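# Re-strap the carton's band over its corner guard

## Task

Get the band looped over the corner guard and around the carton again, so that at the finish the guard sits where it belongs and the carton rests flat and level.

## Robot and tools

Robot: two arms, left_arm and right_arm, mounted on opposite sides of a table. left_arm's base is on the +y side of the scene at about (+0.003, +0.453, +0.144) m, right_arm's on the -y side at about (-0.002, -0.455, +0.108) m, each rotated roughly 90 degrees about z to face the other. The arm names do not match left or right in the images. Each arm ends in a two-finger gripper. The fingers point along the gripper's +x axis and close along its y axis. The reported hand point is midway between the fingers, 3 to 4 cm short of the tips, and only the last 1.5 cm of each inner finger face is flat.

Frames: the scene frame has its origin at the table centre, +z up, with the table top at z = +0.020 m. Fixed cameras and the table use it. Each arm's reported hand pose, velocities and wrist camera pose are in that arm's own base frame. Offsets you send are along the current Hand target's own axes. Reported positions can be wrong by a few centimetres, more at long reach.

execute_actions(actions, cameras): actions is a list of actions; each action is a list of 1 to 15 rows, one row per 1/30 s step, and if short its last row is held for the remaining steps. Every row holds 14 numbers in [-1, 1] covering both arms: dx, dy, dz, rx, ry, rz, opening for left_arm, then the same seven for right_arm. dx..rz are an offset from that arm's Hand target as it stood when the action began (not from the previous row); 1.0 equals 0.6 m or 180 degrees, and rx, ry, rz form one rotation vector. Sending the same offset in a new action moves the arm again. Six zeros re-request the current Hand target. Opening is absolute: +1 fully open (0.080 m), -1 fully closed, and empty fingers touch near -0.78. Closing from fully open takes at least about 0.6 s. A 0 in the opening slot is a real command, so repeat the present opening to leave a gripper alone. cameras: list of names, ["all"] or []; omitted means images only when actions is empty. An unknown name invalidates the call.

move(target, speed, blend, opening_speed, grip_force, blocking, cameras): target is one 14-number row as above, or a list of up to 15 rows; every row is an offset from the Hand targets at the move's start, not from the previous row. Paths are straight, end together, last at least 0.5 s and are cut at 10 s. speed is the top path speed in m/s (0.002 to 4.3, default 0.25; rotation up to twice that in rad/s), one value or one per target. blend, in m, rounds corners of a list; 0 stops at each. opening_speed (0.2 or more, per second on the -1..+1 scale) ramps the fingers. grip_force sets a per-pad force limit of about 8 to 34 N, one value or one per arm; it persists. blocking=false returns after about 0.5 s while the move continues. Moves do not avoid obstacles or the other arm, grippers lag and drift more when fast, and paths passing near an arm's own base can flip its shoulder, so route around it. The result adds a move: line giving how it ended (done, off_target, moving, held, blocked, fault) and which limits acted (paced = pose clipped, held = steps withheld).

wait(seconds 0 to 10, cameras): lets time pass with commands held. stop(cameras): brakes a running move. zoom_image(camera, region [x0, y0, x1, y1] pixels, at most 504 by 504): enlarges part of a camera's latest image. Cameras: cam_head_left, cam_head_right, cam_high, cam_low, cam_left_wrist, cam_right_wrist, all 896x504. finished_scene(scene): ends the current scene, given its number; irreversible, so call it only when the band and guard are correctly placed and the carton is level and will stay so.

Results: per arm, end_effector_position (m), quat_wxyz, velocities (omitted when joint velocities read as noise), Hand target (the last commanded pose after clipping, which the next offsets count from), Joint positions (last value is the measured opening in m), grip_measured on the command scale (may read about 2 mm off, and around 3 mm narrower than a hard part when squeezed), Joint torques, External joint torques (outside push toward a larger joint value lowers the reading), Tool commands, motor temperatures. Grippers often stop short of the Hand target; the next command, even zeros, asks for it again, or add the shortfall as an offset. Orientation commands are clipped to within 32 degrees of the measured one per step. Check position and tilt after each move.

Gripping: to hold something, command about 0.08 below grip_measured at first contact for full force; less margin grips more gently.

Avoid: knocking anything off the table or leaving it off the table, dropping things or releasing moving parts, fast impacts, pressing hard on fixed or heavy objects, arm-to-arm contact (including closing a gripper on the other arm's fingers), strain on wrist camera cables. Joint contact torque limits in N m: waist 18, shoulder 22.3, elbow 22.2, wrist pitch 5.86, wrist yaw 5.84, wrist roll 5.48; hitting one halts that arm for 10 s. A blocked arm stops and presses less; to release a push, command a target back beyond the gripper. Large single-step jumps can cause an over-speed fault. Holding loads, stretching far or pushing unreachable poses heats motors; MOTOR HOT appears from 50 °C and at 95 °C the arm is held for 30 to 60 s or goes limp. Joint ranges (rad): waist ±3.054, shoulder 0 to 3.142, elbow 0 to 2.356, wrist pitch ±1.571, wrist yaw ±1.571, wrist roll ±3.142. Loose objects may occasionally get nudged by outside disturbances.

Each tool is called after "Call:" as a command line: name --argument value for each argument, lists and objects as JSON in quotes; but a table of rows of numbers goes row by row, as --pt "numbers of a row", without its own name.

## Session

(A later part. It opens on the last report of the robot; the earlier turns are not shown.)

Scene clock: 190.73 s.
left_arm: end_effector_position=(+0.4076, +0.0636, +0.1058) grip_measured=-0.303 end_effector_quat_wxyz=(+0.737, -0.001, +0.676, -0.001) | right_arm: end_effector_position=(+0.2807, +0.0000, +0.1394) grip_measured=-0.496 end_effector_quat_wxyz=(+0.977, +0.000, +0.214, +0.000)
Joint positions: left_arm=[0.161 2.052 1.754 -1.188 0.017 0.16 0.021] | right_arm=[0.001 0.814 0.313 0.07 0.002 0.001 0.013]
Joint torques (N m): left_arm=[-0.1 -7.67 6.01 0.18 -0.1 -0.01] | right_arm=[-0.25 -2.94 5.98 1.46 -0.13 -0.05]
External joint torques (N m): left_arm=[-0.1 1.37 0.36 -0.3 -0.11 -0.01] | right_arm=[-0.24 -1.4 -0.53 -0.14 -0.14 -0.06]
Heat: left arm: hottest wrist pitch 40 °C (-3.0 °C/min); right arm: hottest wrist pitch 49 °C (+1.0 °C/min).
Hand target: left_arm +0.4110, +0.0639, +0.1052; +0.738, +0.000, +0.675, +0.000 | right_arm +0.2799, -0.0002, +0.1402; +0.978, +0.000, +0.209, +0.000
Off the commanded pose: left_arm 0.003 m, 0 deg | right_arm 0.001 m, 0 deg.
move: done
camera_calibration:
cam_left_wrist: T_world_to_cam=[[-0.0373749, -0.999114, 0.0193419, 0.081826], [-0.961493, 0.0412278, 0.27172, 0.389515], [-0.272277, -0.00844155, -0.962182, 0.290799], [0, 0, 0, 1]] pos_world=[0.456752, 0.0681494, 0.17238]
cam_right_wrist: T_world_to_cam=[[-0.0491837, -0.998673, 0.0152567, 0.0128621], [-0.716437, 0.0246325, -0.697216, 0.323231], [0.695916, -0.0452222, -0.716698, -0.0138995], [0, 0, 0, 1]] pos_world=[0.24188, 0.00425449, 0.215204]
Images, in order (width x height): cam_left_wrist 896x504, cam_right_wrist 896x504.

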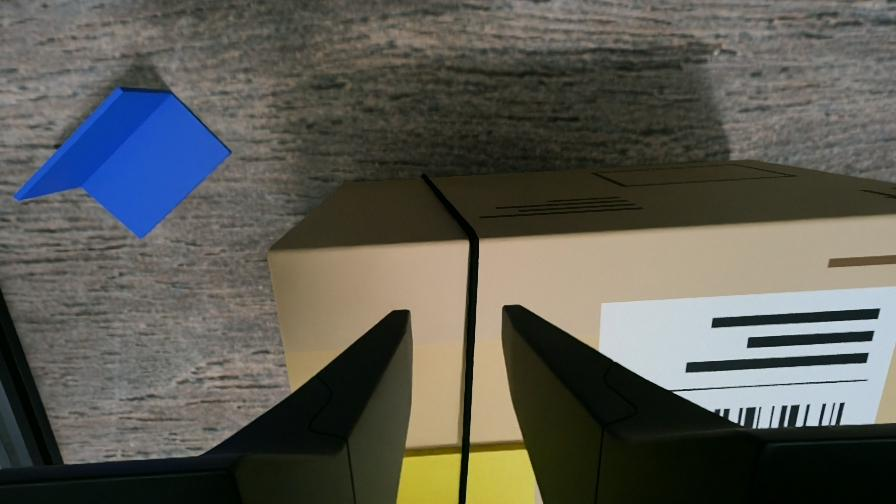

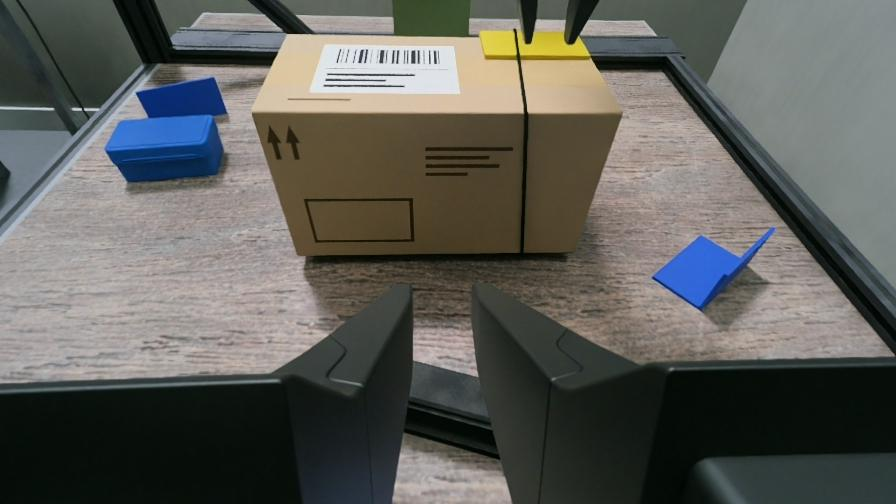

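Call:
move --target '[0.07, -0.01, 0, 0, 0, 0, -0.3, 0, 0, 0, 0, 0, 0, -0.5]' --speed 0.08 --cameras '["cam_left_wrist"]'

Scene clock: 204.03 s.
left_arm: end_effector_position=(+0.4167, +0.0590, +0.0694) grip_measured=-0.303 end_effector_quat_wxyz=(+0.743, +0.000, +0.669, +0.000) | right_arm: end_effector_position=(+0.2807, +0.0000, +0.1394) grip_measured=-0.496 end_effector_quat_wxyz=(+0.977, +0.000, +0.214, +0.000)
Joint positions: left_arm=[0.146 2.088 1.661 -1.041 0.015 0.145 0.021] | right_arm=[0.001 0.814 0.313 0.07 0.002 0.001 0.013]
Joint torques (N m): left_arm=[-0.23 -8.02 3.22 0.39 -0.11 -0.02] | right_arm=[-0.2 -2.93 6.01 1.46 -0.13 -0.05]
External joint torques (N m): left_arm=[-0.17 1.17 -2.36 -0.11 -0.12 -0.02] | right_arm=[-0.2 -1.37 -0.5 -0.14 -0.13 -0.06]
Motor temperatures (°C): left_arm=[31 35 36 38 32 32] | right_arm=[28 31 34 49 33 30]
Heat: left arm: hottest wrist pitch 38 °C (-3.0 °C/min); right arm: hottest wrist pitch 49 °C (+0.0 °C/min).
Hand target: left_arm +0.4146, +0.0580, +0.0632; +0.738, +0.000, +0.675, +0.000 | right_arm +0.2799, -0.0002, +0.1402; +0.978, +0.000, +0.209, +0.000
Off the commanded pose: left_arm 0.006 m, 1 deg | right_arm 0.001 m, 0 deg.
move: done
camera_calibration:
cam_left_wrist: T_world_to_cam=[[-0.0368761, -0.999192, 0.0159802, 0.0782349], [-0.966138, 0.0397336, 0.25495, 0.411446], [-0.255379, -0.0060375, -0.966822, 0.25138], [0, 0, 0, 1]] pos_world=[0.464595, 0.0633412, 0.136891]
Images, in order (width x height): cam_left_wrist 896x504.

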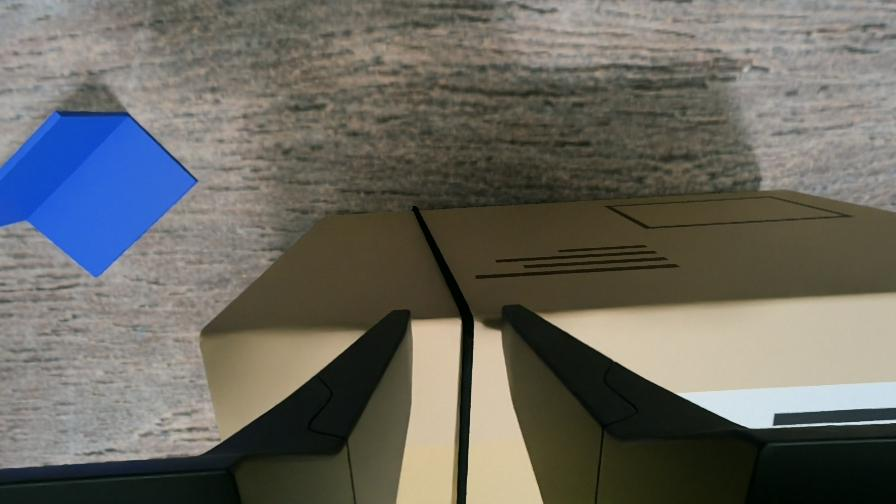

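Call:
move --target '[0.009, -0.005, -0.0058, 0, 0, 0, -0.3, 0, 0, 0, 0, 0, 0, -0.5]' --speed 0.05 --cameras '["cam_left_wrist"]'

Scene clock: 218.63 s.
left_arm: end_effector_position=(+0.4152, +0.0574, +0.0639) grip_measured=-0.303 end_effector_quat_wxyz=(+0.743, -0.001, +0.669, +0.002) | right_arm: end_effector_position=(+0.2807, +0.0000, +0.1394) grip_measured=-0.496 end_effector_quat_wxyz=(+0.977, +0.000, +0.214, +0.000)
Joint positions: left_arm=[0.142 2.085 1.635 -1.017 0.013 0.139 0.021] | right_arm=[0.001 0.814 0.313 0.07 0.002 0.001 0.013]
Joint torques (N m): left_arm=[-0.46 -8.62 2.14 0.62 -0.06 -0.03] | right_arm=[-0.19 -2.9 5.98 1.46 -0.14 -0.04]
External joint torques (N m): left_arm=[-0.51 0.49 -3.43 0.1 -0.07 -0.03] | right_arm=[-0.2 -1.44 -0.39 -0.09 -0.14 -0.04]
Heat: left arm: hottest shoulder 37 °C (+6.0 °C/min); right arm: hottest wrist pitch 49 °C (+0.0 °C/min).
Hand target: left_arm +0.4118, +0.0549, +0.0577; +0.738, +0.000, +0.675, +0.000 | right_arm +0.2799, -0.0002, +0.1402; +0.978, +0.000, +0.209, +0.000
Off the commanded pose: left_arm 0.008 m, 1 deg | right_arm 0.001 m, 0 deg.
move: done
camera_calibration:
cam_left_wrist: T_world_to_cam=[[-0.0344226, -0.999299, 0.0147007, 0.0758043], [-0.966249, 0.0370344, 0.254935, 0.411676], [-0.255301, -0.00542899, -0.966846, 0.2456], [0, 0, 0, 1]] pos_world=[0.463093, 0.0618383, 0.131392]
Images, in order (width x height): cam_left_wrist 896x504.

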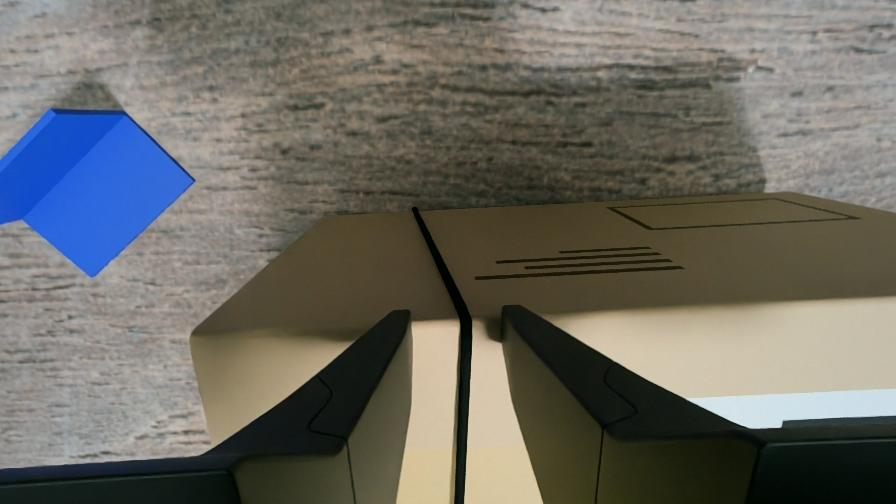

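Call:
move --target '[0.0067, -0.003, -0.005, 0, 0, 0, -0.3, 0, 0, 0, 0, 0, 0, -0.5]' --speed 0.05 --cameras '["cam_left_wrist", "cam_right_wrist"]'

Call:
zoom_image --camera "cam_right_wrist" --region '[450, 20, 600, 180]'

Call:
zoom_image --camera "cam_left_wrist" --region '[360, 260, 560, 400]'

Scene clock: 228.87 s.
left_arm: end_effector_position=(+0.4142, +0.0569, +0.0630) grip_measured=-0.303 end_effector_quat_wxyz=(+0.747, +0.000, +0.665, +0.003) | right_arm: end_effector_position=(+0.2807, +0.0000, +0.1394) grip_measured=-0.496 end_effector_quat_wxyz=(+0.977, +0.000, +0.214, +0.000)
Joint positions: left_arm=[0.141 2.072 1.611 -0.994 0.011 0.135 0.021] | right_arm=[0.001 0.814 0.313 0.07 0.002 0.001 0.013]
Joint torques (N m): left_arm=[-0.62 -7.89 1.76 0.42 -0.01 -0.03] | right_arm=[-0.26 -2.93 6.02 1.48 -0.14 -0.04]
External joint torques (N m): left_arm=[-0.69 1.1 -3.76 -0.1 -0.01 -0.03] | right_arm=[-0.27 -1.4 -0.44 -0.1 -0.14 -0.05]
Heat: left arm: hottest shoulder 39 °C (+8.0 °C/min); right arm: hottest wrist pitch 50 °C (+1.0 °C/min). Fold the right arm in close to its base, or ease its load, before you think long.
Hand target: left_arm +0.4090, +0.0531, +0.0533; +0.738, +0.000, +0.675, +0.000 | right_arm +0.2799, -0.0002, +0.1402; +0.978, +0.000, +0.209, +0.000
Off the commanded pose: left_arm 0.011 m, 2 deg | right_arm 0.001 m, 0 deg.
MOTOR HOT: joint 4 (wrist pitch) of the right arm reports 50 °C; the controller stops that arm at 95 °C. To cool a motor, set the load down, stop pushing, or move to a pose that needs little force.
move: off_target (left_arm)
camera_calibration:
cam_left_wrist: T_world_to_cam=[[-0.0324224, -0.999413, 0.0110597, 0.0747013], [-0.969275, 0.0341404, 0.2436, 0.413152], [-0.243835, -0.00282183, -0.969813, 0.23981], [0, 0, 0, 1]] pos_world=[0.461353, 0.061229, 0.1311]
cam_right_wrist: T_world_to_cam=[[-0.0491837, -0.998673, 0.0152567, 0.0128621], [-0.716437, 0.0246325, -0.697216, 0.323231], [0.695916, -0.0452222, -0.716698, -0.0138995], [0, 0, 0, 1]] pos_world=[0.24188, 0.00425449, 0.215204]
Images, in order (width x height): cam_left_wrist 896x504, cam_right_wrist 896x504.

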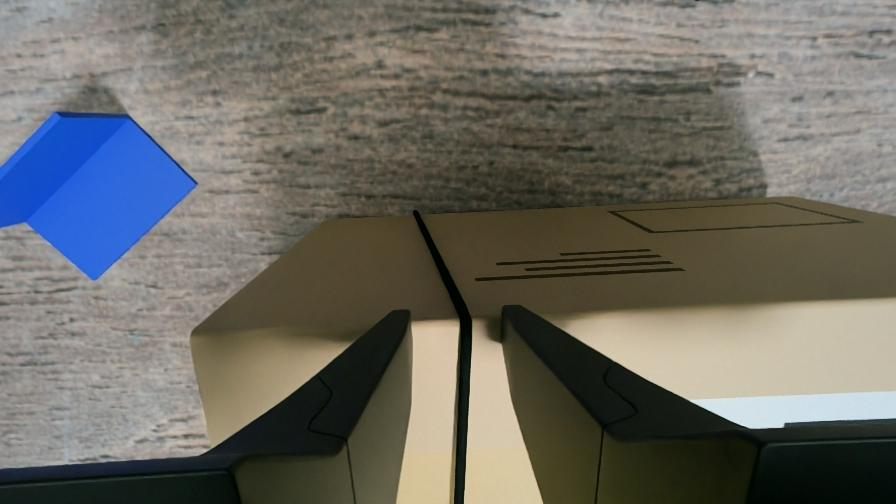

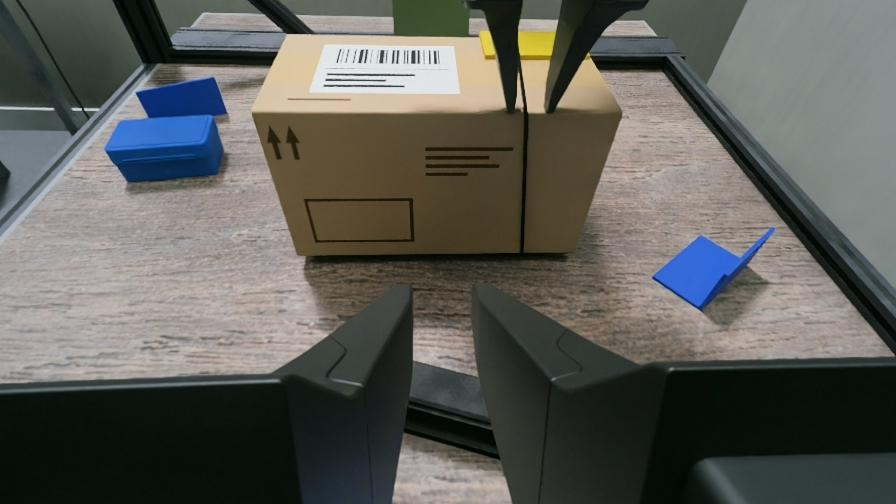

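Scaled by 3.150.

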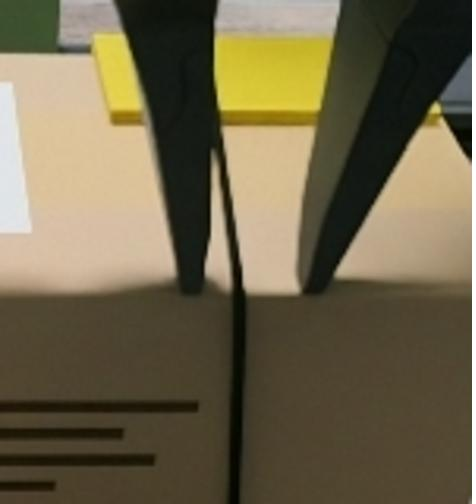

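Scaled by 2.520.

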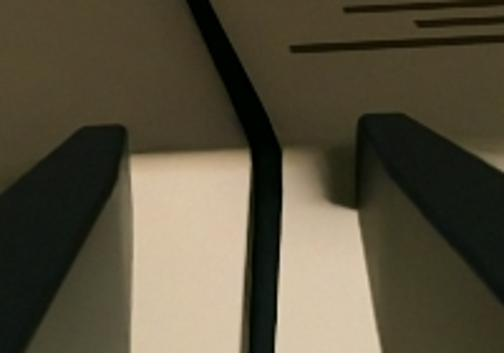

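Call:
move --pt "0.0 0 0 0 0 0 -1.0 0 0 0 0 0 0 -0.5" --pt "-0.0426 0.0 0.0105 0 0 0 -1.0 0 0 0 0 0 0 -0.5" --pt "-0.0426 0.0465 0.0105 0 0 0 -1.0 0 0 0 0 0 0 -0.5" --speed '[0.05, 0.06, 0.05]' --cameras '["cam_left_wrist", "cam_right_wrist"]'

Call:
zoom_image --camera "cam_right_wrist" --region '[430, 0, 680, 270]'

Scene clock: 241.90 s.
left_arm: end_effector_position=(+0.4118, +0.0698, +0.0738) grip_measured=-0.764 end_effector_quat_wxyz=(+0.735, -0.001, +0.678, -0.013) | right_arm: end_effector_position=(+0.2807, +0.0000, +0.1394) grip_measured=-0.496 end_effector_quat_wxyz=(+0.977, +0.000, +0.214, +0.000)
Joint positions: left_arm=[0.18 2.096 1.695 -1.094 0.034 0.196 0.001] | right_arm=[0.001 0.814 0.313 0.07 0.002 0.001 0.013]
Joint torques (N m): left_arm=[1.56 -9.27 6.34 -0.38 -0.5 0.08] | right_arm=[-0.23 -2.97 5.99 1.46 -0.14 -0.06]
External joint torques (N m): left_arm=[1.51 -0.08 0.82 -0.83 -0.52 0.08] | right_arm=[-0.24 -1.42 -0.48 -0.13 -0.14 -0.06]
Heat: left arm: hottest shoulder 38 °C (+7.0 °C/min); right arm: hottest wrist pitch 50 °C (+1.0 °C/min). Fold the right arm in close to its base, or ease its load, before you think long.
Hand target: left_arm +0.4131, +0.0811, +0.0794; +0.738, +0.000, +0.675, +0.000 | right_arm +0.2799, -0.0002, +0.1402; +0.978, +0.000, +0.209, +0.000
Off the commanded pose: left_arm 0.013 m, 2 deg | right_arm 0.001 m, 0 deg.
MOTOR HOT: still on. Joint 4 (wrist pitch) of the right arm reports 50 °C.
move: off_target (left_arm)
camera_calibration:
cam_left_wrist: T_world_to_cam=[[-0.0548245, -0.997883, 0.0349887, 0.0947341], [-0.958578, 0.0624093, 0.277908, 0.398829], [-0.279503, -0.0183033, -0.95997, 0.264711], [0, 0, 0, 1]] pos_world=[0.46149, 0.074488, 0.139962]
cam_right_wrist: T_world_to_cam=[[-0.0491837, -0.998673, 0.0152567, 0.0128621], [-0.716437, 0.0246325, -0.697216, 0.323231], [0.695916, -0.0452222, -0.716698, -0.0138995], [0, 0, 0, 1]] pos_world=[0.24188, 0.00425449, 0.215204]
Images, in order (width x height): cam_left_wrist 896x504, cam_right_wrist 896x504.

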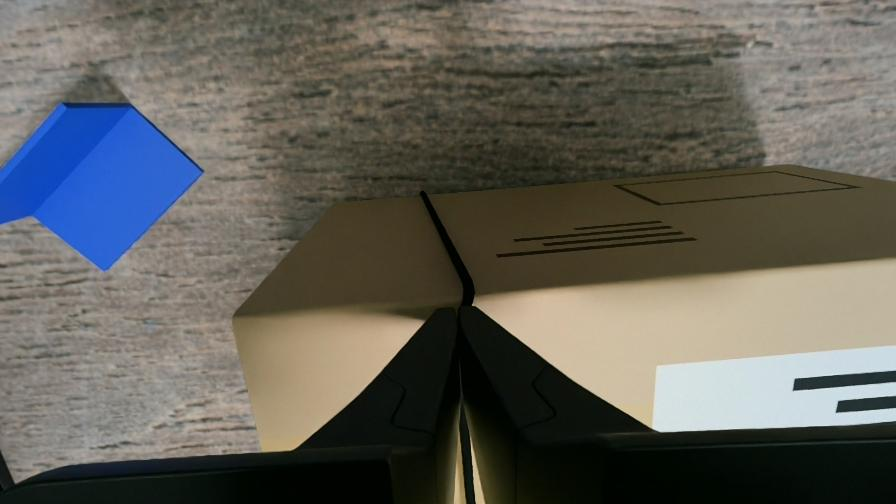

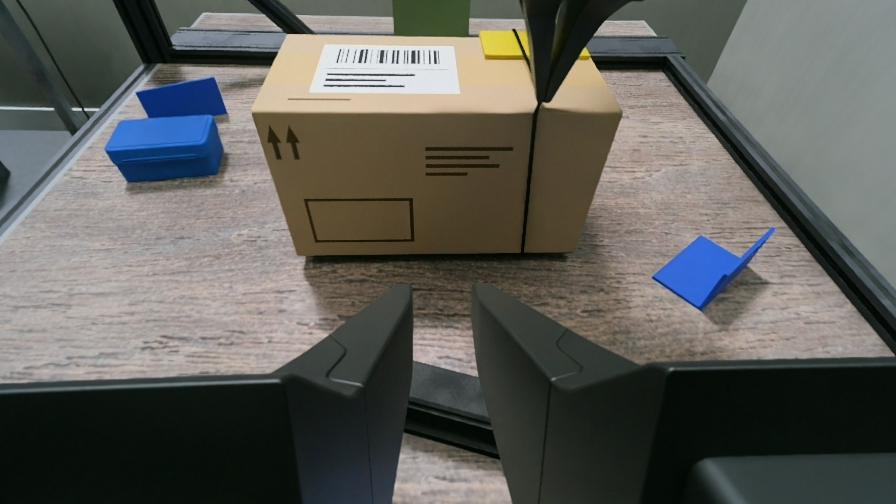

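Scaled by 1.867.

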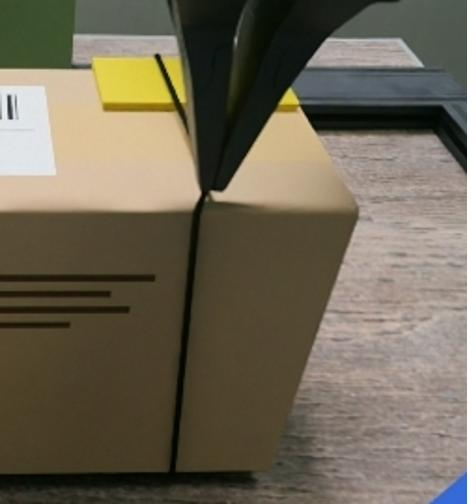

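Call:
move --pt "0.0 0.0183 0 0 0 0 -1.0 0 0 0 0 0 0 -0.5" --pt "0.0345 0.0183 -0.0065 0 0 0 -1.0 0 0 0 0 0 0 -0.5" --speed '[0.05, 0.05]' --cameras '["cam_left_wrist", "cam_right_wrist"]'

Call:
zoom_image --camera "cam_right_wrist" --region '[430, 0, 680, 270]'

Scene clock: 254.50 s.
left_arm: end_effector_position=(+0.4162, +0.0808, +0.0650) grip_measured=-0.764 end_effector_quat_wxyz=(+0.744, +0.000, +0.668, -0.013) | right_arm: end_effector_position=(+0.2807, +0.0000, +0.1394) grip_measured=-0.496 end_effector_quat_wxyz=(+0.977, +0.000, +0.214, +0.000)
Joint positions: left_arm=[0.206 2.105 1.671 -1.036 0.041 0.223 0.001] | right_arm=[0.001 0.814 0.313 0.07 0.002 0.001 0.013]
Joint torques (N m): left_arm=[1.69 -8.51 2.44 0.66 -0.66 0.13] | right_arm=[-0.2 -2.92 6 1.46 -0.14 -0.05]
External joint torques (N m): left_arm=[1.69 0.72 -3.1 0.17 -0.69 0.13] | right_arm=[-0.17 -1.38 -0.44 -0.12 -0.15 -0.05]
Motor temperatures (°C): left_arm=[31 41 35 37 32 32] | right_arm=[28 31 35 50 33 30]
Heat: left arm: hottest shoulder 41 °C (+8.1 °C/min); right arm: hottest wrist pitch 50 °C (+1.0 °C/min). Fold the right arm in close to its base, or ease its load, before you think long.
Hand target: left_arm +0.4110, +0.0921, +0.0583; +0.737, +0.000, +0.675, +0.000 | right_arm +0.2799, -0.0002, +0.1402; +0.978, +0.000, +0.209, +0.000
Off the commanded pose: left_arm 0.014 m, 2 deg | right_arm 0.001 m, 0 deg.
MOTOR HOT: still on. Joint 4 (wrist pitch) of the right arm reports 50 °C.
move: off_target (left_arm)
camera_calibration:
cam_left_wrist: T_world_to_cam=[[-0.0570271, -0.997814, 0.0333956, 0.107239], [-0.965764, 0.0636128, 0.251502, 0.40944], [-0.253077, -0.0179098, -0.96728, 0.247223], [0, 0, 0, 1]] pos_world=[0.464104, 0.0853871, 0.132577]
cam_right_wrist: T_world_to_cam=[[-0.0491837, -0.998673, 0.0152567, 0.0128621], [-0.716437, 0.0246325, -0.697216, 0.323231], [0.695916, -0.0452222, -0.716698, -0.0138995], [0, 0, 0, 1]] pos_world=[0.24188, 0.00425449, 0.215204]
Images, in order (width x height): cam_left_wrist 896x504, cam_right_wrist 896x504.

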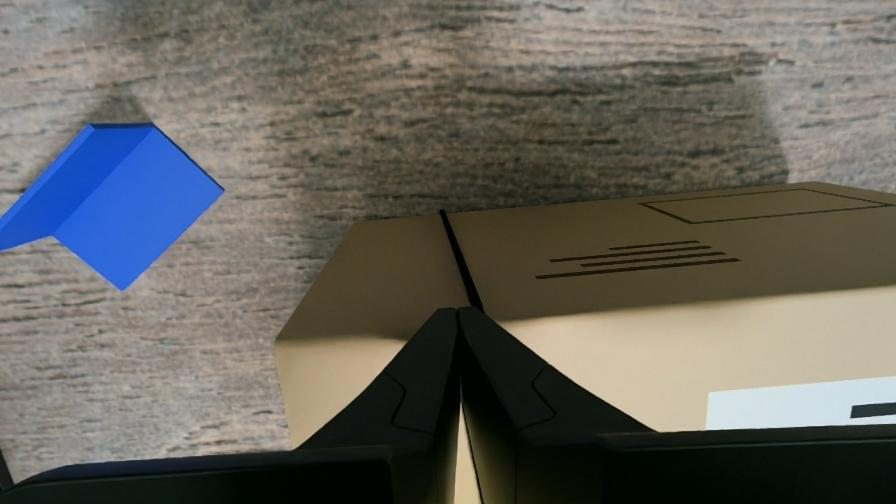

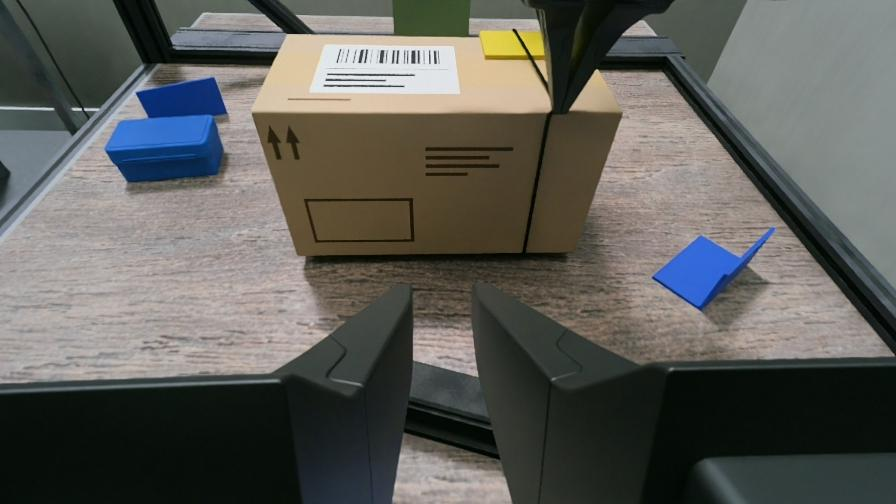

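Scaled by 1.867.

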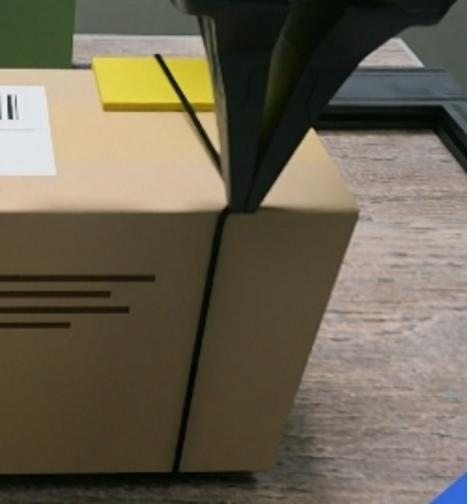

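Call:
move --target '[-0.0667, -0.01, 0, 0, 0, 0, -1.0, 0, 0, 0, 0, 0, 0, -0.5]' --speed 0.08 --cameras '["cam_left_wrist", "cam_right_wrist"]'

Call:
zoom_image --camera "cam_right_wrist" --region '[430, 0, 680, 270]'

Scene clock: 263.07 s.
left_arm: end_effector_position=(+0.4073, +0.0768, +0.0793) grip_measured=-0.764 end_effector_quat_wxyz=(+0.726, -0.003, +0.688, -0.015) | right_arm: end_effector_position=(+0.2807, +0.0000, +0.1394) grip_measured=-0.496 end_effector_quat_wxyz=(+0.977, +0.000, +0.214, +0.000)
Joint positions: left_arm=[0.199 2.104 1.729 -1.149 0.036 0.214 0.001] | right_arm=[0.001 0.814 0.313 0.07 0.002 0.001 0.013]
Joint torques (N m): left_arm=[1.21 -12.81 6.22 -0.82 -0.54 -0.01] | right_arm=[-0.27 -2.94 6.02 1.47 -0.14 -0.05]
External joint torques (N m): left_arm=[1.21 -3.5 0.64 -1.24 -0.57 -0.01] | right_arm=[-0.28 -1.43 -0.37 -0.1 -0.15 -0.06]
Heat: left arm: hottest shoulder 41 °C (+6.1 °C/min); right arm: hottest wrist pitch 50 °C (+1.0 °C/min). Fold the right arm in close to its base, or ease its load, before you think long.
Hand target: left_arm +0.4075, +0.0860, +0.0983; +0.738, +0.000, +0.675, +0.000 | right_arm +0.2799, -0.0002, +0.1402; +0.978, +0.000, +0.209, +0.000
Off the commanded pose: left_arm 0.021 m, 3 deg | right_arm 0.001 m, 0 deg.
MOTOR HOT: still on. Joint 4 (wrist pitch) of the right arm reports 50 °C.
move: off_target (left_arm)
camera_calibration:
cam_left_wrist: T_world_to_cam=[[-0.0531013, -0.997683, 0.0425249, 0.0999445], [-0.951175, 0.0635003, 0.302049, 0.387537], [-0.304049, -0.0244094, -0.952343, 0.278729], [0, 0, 0, 1]] pos_world=[0.45867, 0.0819078, 0.14414]
cam_right_wrist: T_world_to_cam=[[-0.0491837, -0.998673, 0.0152567, 0.0128621], [-0.716437, 0.0246325, -0.697216, 0.323231], [0.695916, -0.0452222, -0.716698, -0.0138995], [0, 0, 0, 1]] pos_world=[0.24188, 0.00425449, 0.215204]
Images, in order (width x height): cam_left_wrist 896x504, cam_right_wrist 896x504.

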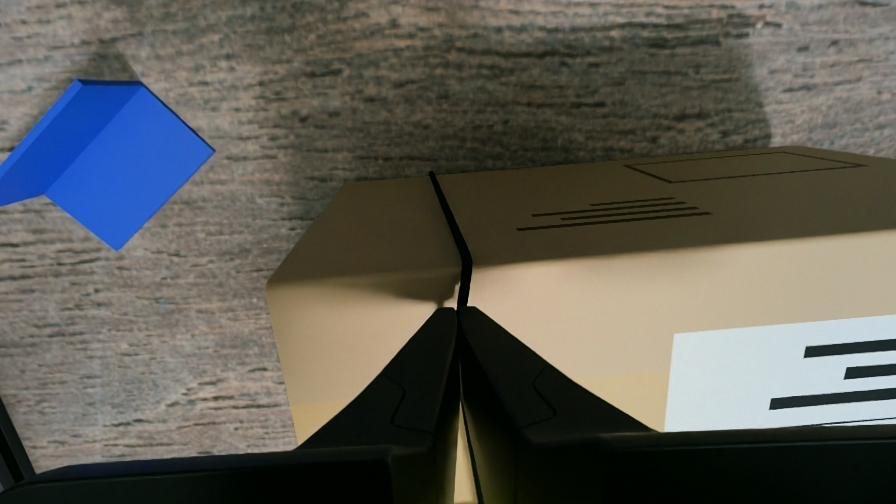

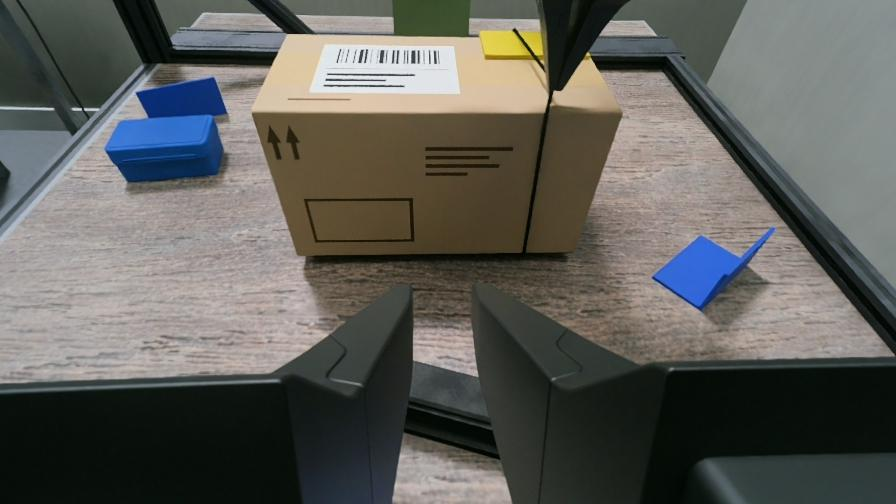

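Scaled by 1.867.

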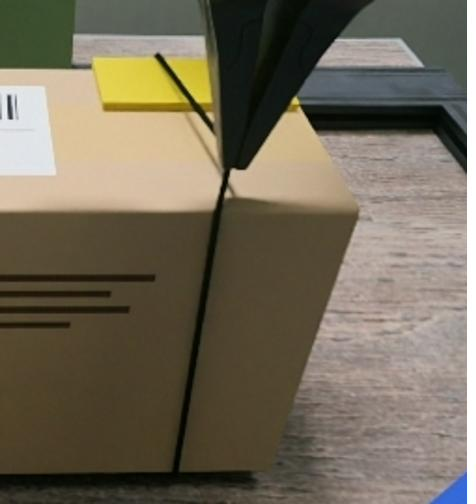

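Call:
move --pt "0.0665 0.0108 0 0 0 0 -1.0 0 0 0 0 0 0 -0.5" --pt "0.0665 0.0108 0 0 0 0 -0.3 0 0 0 0 0 0 -0.5" --pt "-0.02 -0.007 0 0 0 0 -0.3 0 0 0 0 0 0 -0.5" --speed '[0.06, 0.05, 0.1]' --cameras '["cam_left_wrist", "cam_right_wrist"]'

Call:
zoom_image --camera "cam_right_wrist" --region '[430, 0, 680, 270]'

Scene clock: 284.87 s.
left_arm: end_effector_position=(+0.4032, +0.0816, +0.1004) grip_measured=-0.303 end_effector_quat_wxyz=(+0.728, -0.003, +0.685, -0.003) | right_arm: end_effector_position=(+0.2807, +0.0000, +0.1394) grip_measured=-0.496 end_effector_quat_wxyz=(+0.977, +0.000, +0.214, +0.000)
Joint positions: left_arm=[0.207 2.073 1.766 -1.206 0.021 0.206 0.021] | right_arm=[0.001 0.814 0.313 0.07 0.002 0.001 0.013]
Joint torques (N m): left_arm=[-0.21 -10.58 5.84 0.11 -0.09 -0.03] | right_arm=[-0.22 -2.93 5.98 1.46 -0.14 -0.06]
External joint torques (N m): left_arm=[-0.2 -1.46 0.27 -0.31 -0.12 -0.03] | right_arm=[-0.22 -1.42 -0.48 -0.11 -0.14 -0.06]
Motor temperatures (°C): left_arm=[31 51 35 37 33 32] | right_arm=[28 31 35 50 33 30]
Heat: left arm: hottest shoulder 51 °C (+13.0 °C/min); right arm: hottest wrist pitch 50 °C (+0.0 °C/min). Fold the left arm in close to its base, or ease its load, before you think long. Fold the right arm in close to its base, or ease its load, before you think long.
Hand target: left_arm +0.4064, +0.0818, +0.1102; +0.738, +0.000, +0.675, +0.000 | right_arm +0.2799, -0.0002, +0.1402; +0.978, +0.000, +0.209, +0.000
Off the commanded pose: left_arm 0.010 m, 2 deg | right_arm 0.001 m, 0 deg.
MOTOR HOT: joint 2 (shoulder) of the left arm reports 51 °C; the controller stops that arm at 95 °C. To cool a motor, set the load down, stop pushing, or move to a pose that needs little force.
MOTOR HOT: still on. Joint 4 (wrist pitch) of the right arm reports 50 °C.
move: off_target (left_arm); target 2's new opening was sent with left_arm's hand 0.012 m and 1 deg from that target
camera_calibration:
cam_left_wrist: T_world_to_cam=[[-0.0365562, -0.999002, 0.025645, 0.0987308], [-0.954208, 0.0425183, 0.296107, 0.380578], [-0.296902, -0.0136461, -0.95481, 0.294282], [0, 0, 0, 1]] pos_world=[0.454133, 0.0864665, 0.16576]
cam_right_wrist: T_world_to_cam=[[-0.0491837, -0.998673, 0.0152567, 0.0128621], [-0.716437, 0.0246325, -0.697216, 0.323231], [0.695916, -0.0452222, -0.716698, -0.0138995], [0, 0, 0, 1]] pos_world=[0.24188, 0.00425449, 0.215204]
Images, in order (width x height): cam_left_wrist 896x504, cam_right_wrist 896x504.

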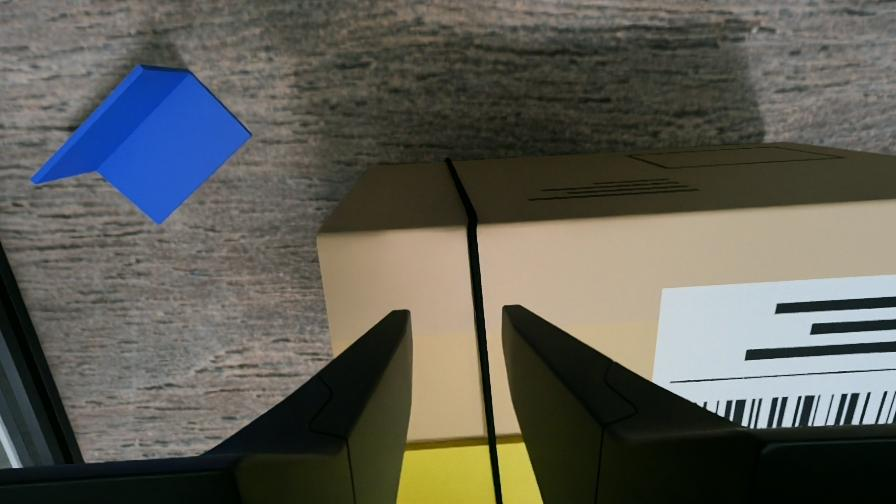

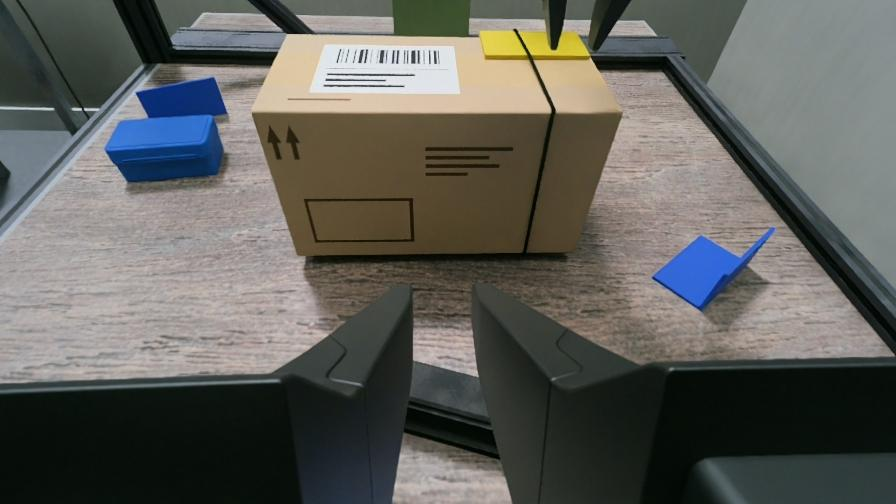

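Scaled by 1.867.

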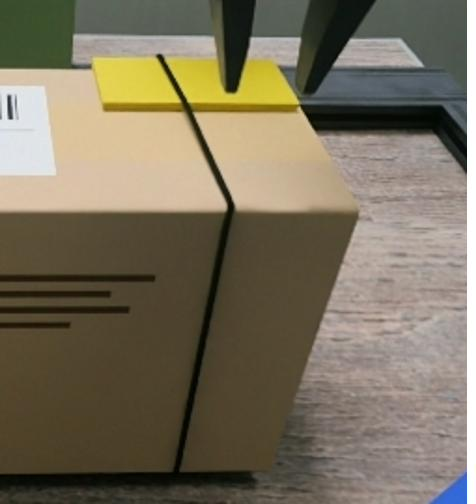

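Call:
move --target '[-0.0072, -0.023, -0.1775, 0, -0.0278, 0, -0.3, 0, 0, 0, 0, 0, 0, -0.5]' --speed 0.15 --cameras '["cam_left_wrist", "cam_right_wrist"]'

Scene clock: 317.13 s.
left_arm: end_effector_position=(+0.3019, +0.0678, +0.1027) grip_measured=-0.303 end_effector_quat_wxyz=(+0.763, +0.000, +0.646, +0.000) | right_arm: end_effector_position=(+0.2807, +0.0000, +0.1394) grip_measured=-0.496 end_effector_quat_wxyz=(+0.977, +0.000, +0.214, +0.000)
Joint positions: left_arm=[0.24 1.598 1.161 -0.973 0.04 0.237 0.021] | right_arm=[0.001 0.814 0.313 0.07 0.002 0.001 0.013]
Joint torques (N m): left_arm=[0.3 -7.49 3.23 0.48 0.07 0.11] | right_arm=[-0.24 -2.92 5.96 1.45 -0.14 -0.05]
External joint torques (N m): left_arm=[0.29 -1.73 -2.3 -0.07 0.04 0.12] | right_arm=[-0.24 -1.41 -0.49 -0.12 -0.14 -0.05]
Heat: left arm: hottest shoulder 48 °C (+7.1 °C/min); right arm: hottest wrist pitch 50 °C (+0.0 °C/min). Fold the left arm in close to its base, or ease its load, before you think long. Fold the right arm in close to its base, or ease its load, before you think long.
Hand target: left_arm +0.2999, +0.0680, +0.1050; +0.766, +0.000, +0.643, +0.000 | right_arm +0.2799, -0.0002, +0.1402; +0.978, +0.000, +0.209, +0.000
Off the commanded pose: left_arm 0.003 m, 1 deg | right_arm 0.001 m, 0 deg.
MOTOR HOT: still on. Joint 2 (shoulder) of the left arm reports 48 °C.
MOTOR HOT: still on. Joint 4 (wrist pitch) of the right arm reports 50 °C.
move: done
camera_calibration:
cam_left_wrist: T_world_to_cam=[[-0.0386419, -0.999155, 0.0139845, 0.0830199], [-0.97982, 0.0406333, 0.19571, 0.301932], [-0.196113, -0.00613974, -0.980562, 0.237891], [0, 0, 0, 1]] pos_world=[0.345701, 0.0721418, 0.173015]
cam_right_wrist: T_world_to_cam=[[-0.0491837, -0.998673, 0.0152567, 0.0128621], [-0.716437, 0.0246325, -0.697216, 0.323231], [0.695916, -0.0452222, -0.716698, -0.0138995], [0, 0, 0, 1]] pos_world=[0.24188, 0.00425449, 0.215204]
Images, in order (width x height): cam_left_wrist 896x504, cam_right_wrist 896x504.

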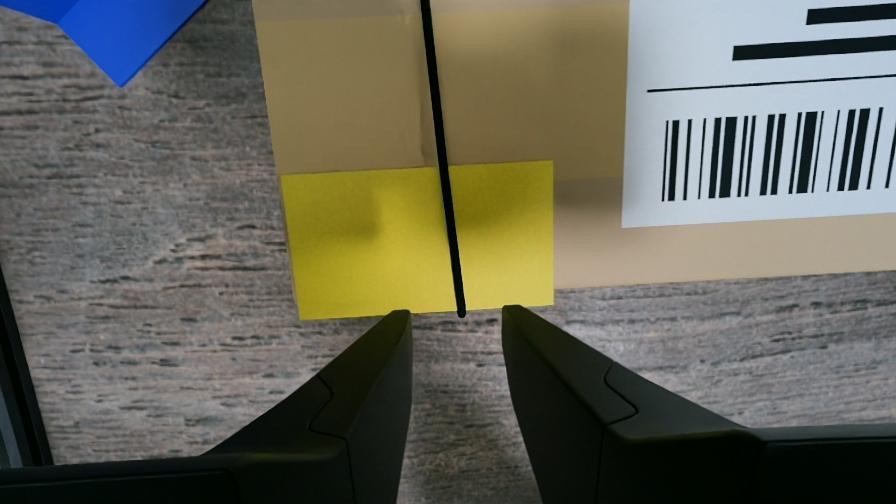

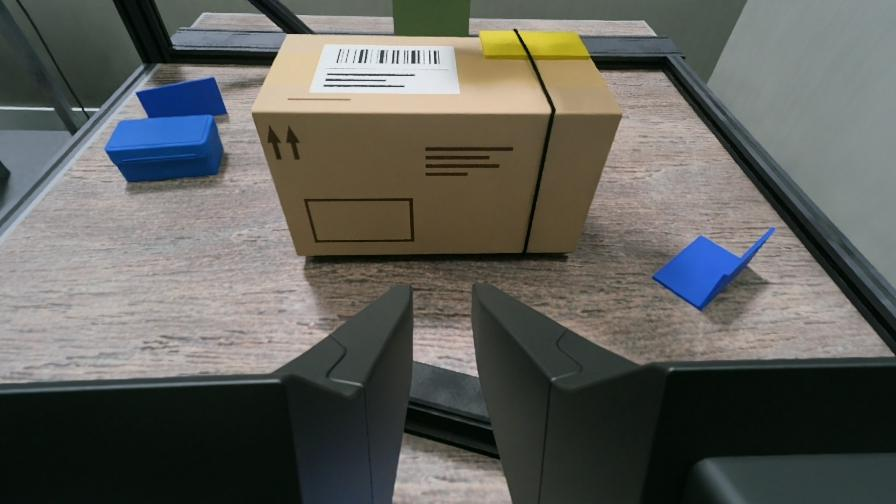

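Call:
move --target '[0.0585, -0.0042, -0.0187, 0, 0, 0, -0.3, 0, 0, 0, 0, 0, 0, -0.5]' --speed 0.08 --cameras '["cam_left_wrist"]'

Scene clock: 329.33 s.
left_arm: end_effector_position=(+0.2970, +0.0666, +0.0716) grip_measured=-0.303 end_effector_quat_wxyz=(+0.769, +0.002, +0.639, +0.001) | right_arm: end_effector_position=(+0.2807, +0.0000, +0.1394) grip_measured=-0.496 end_effector_quat_wxyz=(+0.977, +0.000, +0.214, +0.000)
Joint positions: left_arm=[0.24 1.596 1.028 -0.824 0.04 0.237 0.021] | right_arm=[0.001 0.814 0.313 0.07 0.002 0.001 0.013]
Joint torques (N m): left_arm=[-0.09 -5.41 3.1 0.52 0.05 -0.02] | right_arm=[-0.24 -2.98 5.98 1.47 -0.14 -0.03]
External joint torques (N m): left_arm=[-0.1 0.27 -2.37 -0.07 0.03 -0.02] | right_arm=[-0.25 -1.48 -0.44 -0.1 -0.14 -0.03]
Heat: left arm: hottest shoulder 48 °C (+3.0 °C/min); right arm: hottest wrist pitch 50 °C (+0.0 °C/min). Fold the left arm in close to its base, or ease its load, before you think long. Fold the right arm in close to its base, or ease its load, before you think long.
Hand target: left_arm +0.2950, +0.0655, +0.0686; +0.766, +0.000, +0.642, +0.000 | right_arm +0.2799, -0.0002, +0.1402; +0.978, +0.000, +0.209, +0.000
Off the commanded pose: left_arm 0.004 m, 1 deg | right_arm 0.001 m, 0 deg.
MOTOR HOT: still on. Joint 2 (shoulder) of the left arm reports 48 °C.
MOTOR HOT: still on. Joint 4 (wrist pitch) of the right arm reports 50 °C.
move: done
camera_calibration:
cam_left_wrist: T_world_to_cam=[[-0.0388941, -0.999205, 0.00880955, 0.082521], [-0.98321, 0.0398415, 0.178077, 0.30563], [-0.178286, -0.0017355, -0.983977, 0.200997], [0, 0, 0, 1]] pos_world=[0.339543, 0.0706274, 0.142624]
Images, in order (width x height): cam_left_wrist 896x504.

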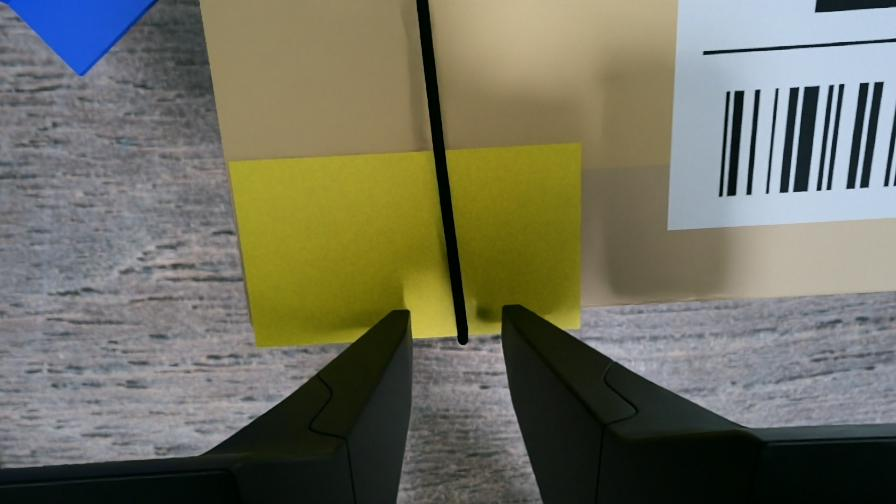

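Call:
move --pt "0.0117 0 0 0 0 0 -0.3 0 0 0 0 0 0 -0.5" --pt "0.0117 0 0 0 0 0 -1.0 0 0 0 0 0 0 -0.5" --speed 0.05 --cameras '["cam_left_wrist"]'

Scene clock: 336.23 s.
left_arm: end_effector_position=(+0.2987, +0.0663, +0.0665) grip_measured=-0.764 end_effector_quat_wxyz=(+0.771, +0.001, +0.637, +0.001) | right_arm: end_effector_position=(+0.2807, +0.0000, +0.1394) grip_measured=-0.496 end_effector_quat_wxyz=(+0.977, +0.000, +0.214, +0.000)
Joint positions: left_arm=[0.239 1.603 1.013 -0.795 0.042 0.236 0.001] | right_arm=[0.001 0.814 0.313 0.07 0.002 0.001 0.013]
Joint torques (N m): left_arm=[-0.02 -4.78 3.12 0.53 -0.03 -0.02] | right_arm=[-0.28 -2.95 5.97 1.47 -0.13 -0.04]
External joint torques (N m): left_arm=[-0.03 0.92 -2.32 -0.08 -0.06 -0.02] | right_arm=[-0.28 -1.43 -0.46 -0.11 -0.13 -0.05]
Motor temperatures (°C): left_arm=[31 46 35 37 32 32] | right_arm=[28 31 35 51 33 30]
Heat: left arm: hottest shoulder 46 °C (-3.0 °C/min); right arm: hottest wrist pitch 51 °C (+1.0 °C/min). Fold the right arm in close to its base, or ease its load, before you think long.
Hand target: left_arm +0.2964, +0.0656, +0.0618; +0.767, +0.000, +0.642, +0.000 | right_arm +0.2799, -0.0002, +0.1402; +0.978, +0.000, +0.209, +0.000
Off the commanded pose: left_arm 0.005 m, 1 deg | right_arm 0.001 m, 0 deg.
MOTOR HOT: still on. Joint 4 (wrist pitch) of the right arm reports 51 °C.
MOTOR HOT: cleared for the motors of the left arm.
move: done
camera_calibration:
cam_left_wrist: T_world_to_cam=[[-0.0390171, -0.999195, 0.00935275, 0.0823773], [-0.984465, 0.0400421, 0.170956, 0.309027], [-0.171192, -0.00253725, -0.985234, 0.194395], [0, 0, 0, 1]] pos_world=[0.340719, 0.0704301, 0.137925]
Images, in order (width x height): cam_left_wrist 896x504.

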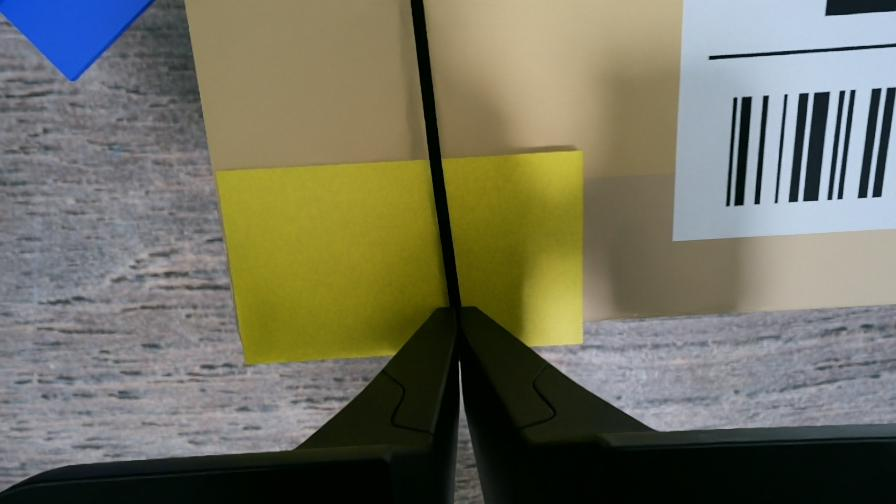

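Call:
move --target '[-0.042, 0, 0, 0, 0, 0, -1.0, 0, 0, 0, 0, 0, 0, -0.5]' --speed 0.06 --cameras '["cam_left_wrist", "cam_right_wrist"]'

Call:
zoom_image --camera "cam_right_wrist" --region '[430, 0, 680, 270]'

Scene clock: 341.03 s.
left_arm: end_effector_position=(+0.2878, +0.0637, +0.0786) grip_measured=-0.764 end_effector_quat_wxyz=(+0.758, -0.003, +0.653, -0.002) | right_arm: end_effector_position=(+0.2807, +0.0000, +0.1394) grip_measured=-0.496 end_effector_quat_wxyz=(+0.977, +0.000, +0.214, +0.000)
Joint positions: left_arm=[0.239 1.579 1.045 -0.894 0.042 0.236 0.001] | right_arm=[0.001 0.814 0.313 0.07 0.002 0.001 0.013]
Joint torques (N m): left_arm=[0.23 -6.91 5.8 0.27 -0.01 0.09] | right_arm=[-0.21 -2.97 5.97 1.46 -0.14 -0.05]
External joint torques (N m): left_arm=[0.22 -1.3 0.25 -0.29 -0.03 0.09] | right_arm=[-0.22 -1.45 -0.46 -0.11 -0.14 -0.06]
Heat: left arm: hottest shoulder 45 °C (-6.1 °C/min); right arm: hottest wrist pitch 51 °C (+1.0 °C/min). Fold the right arm in close to its base, or ease its load, before you think long.
Hand target: left_arm +0.2918, +0.0656, +0.0865; +0.766, +0.000, +0.642, +0.000 | right_arm +0.2799, -0.0002, +0.1402; +0.978, +0.000, +0.209, +0.000
Off the commanded pose: left_arm 0.009 m, 2 deg | right_arm 0.001 m, 0 deg.
MOTOR HOT: still on. Joint 4 (wrist pitch) of the right arm reports 51 °C.
move: off_target (left_arm)
camera_calibration:
cam_left_wrist: T_world_to_cam=[[-0.0383095, -0.999042, 0.0211445, 0.0780112], [-0.976472, 0.041921, 0.21153, 0.290705], [-0.212214, -0.0125434, -0.977143, 0.21629], [0, 0, 0, 1]] pos_world=[0.332754, 0.0684628, 0.148204]
cam_right_wrist: T_world_to_cam=[[-0.0491837, -0.998673, 0.0152567, 0.0128621], [-0.716437, 0.0246325, -0.697216, 0.323231], [0.695916, -0.0452222, -0.716698, -0.0138995], [0, 0, 0, 1]] pos_world=[0.24188, 0.00425449, 0.215204]
Images, in order (width x height): cam_left_wrist 896x504, cam_right_wrist 896x504.

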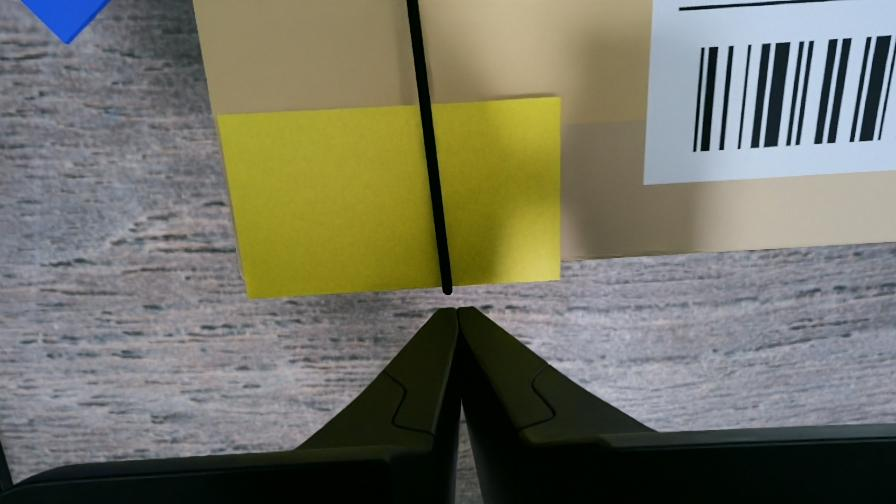

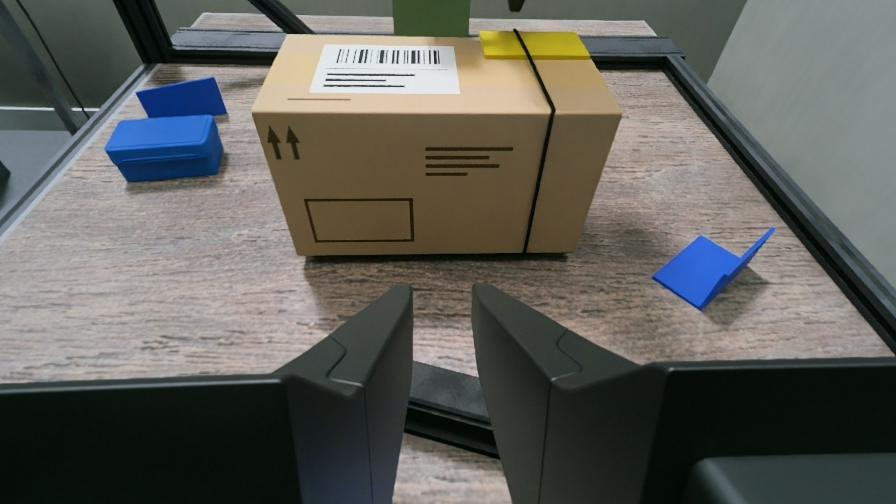

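Scaled by 1.867.

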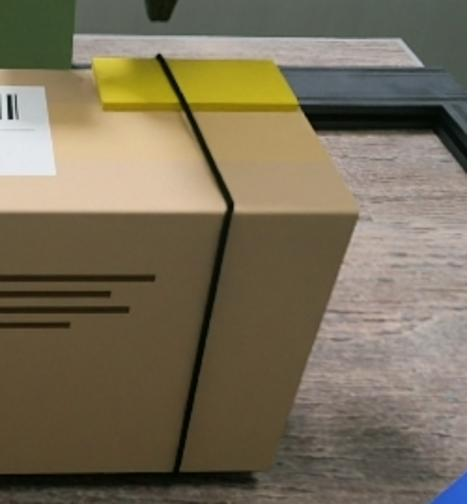

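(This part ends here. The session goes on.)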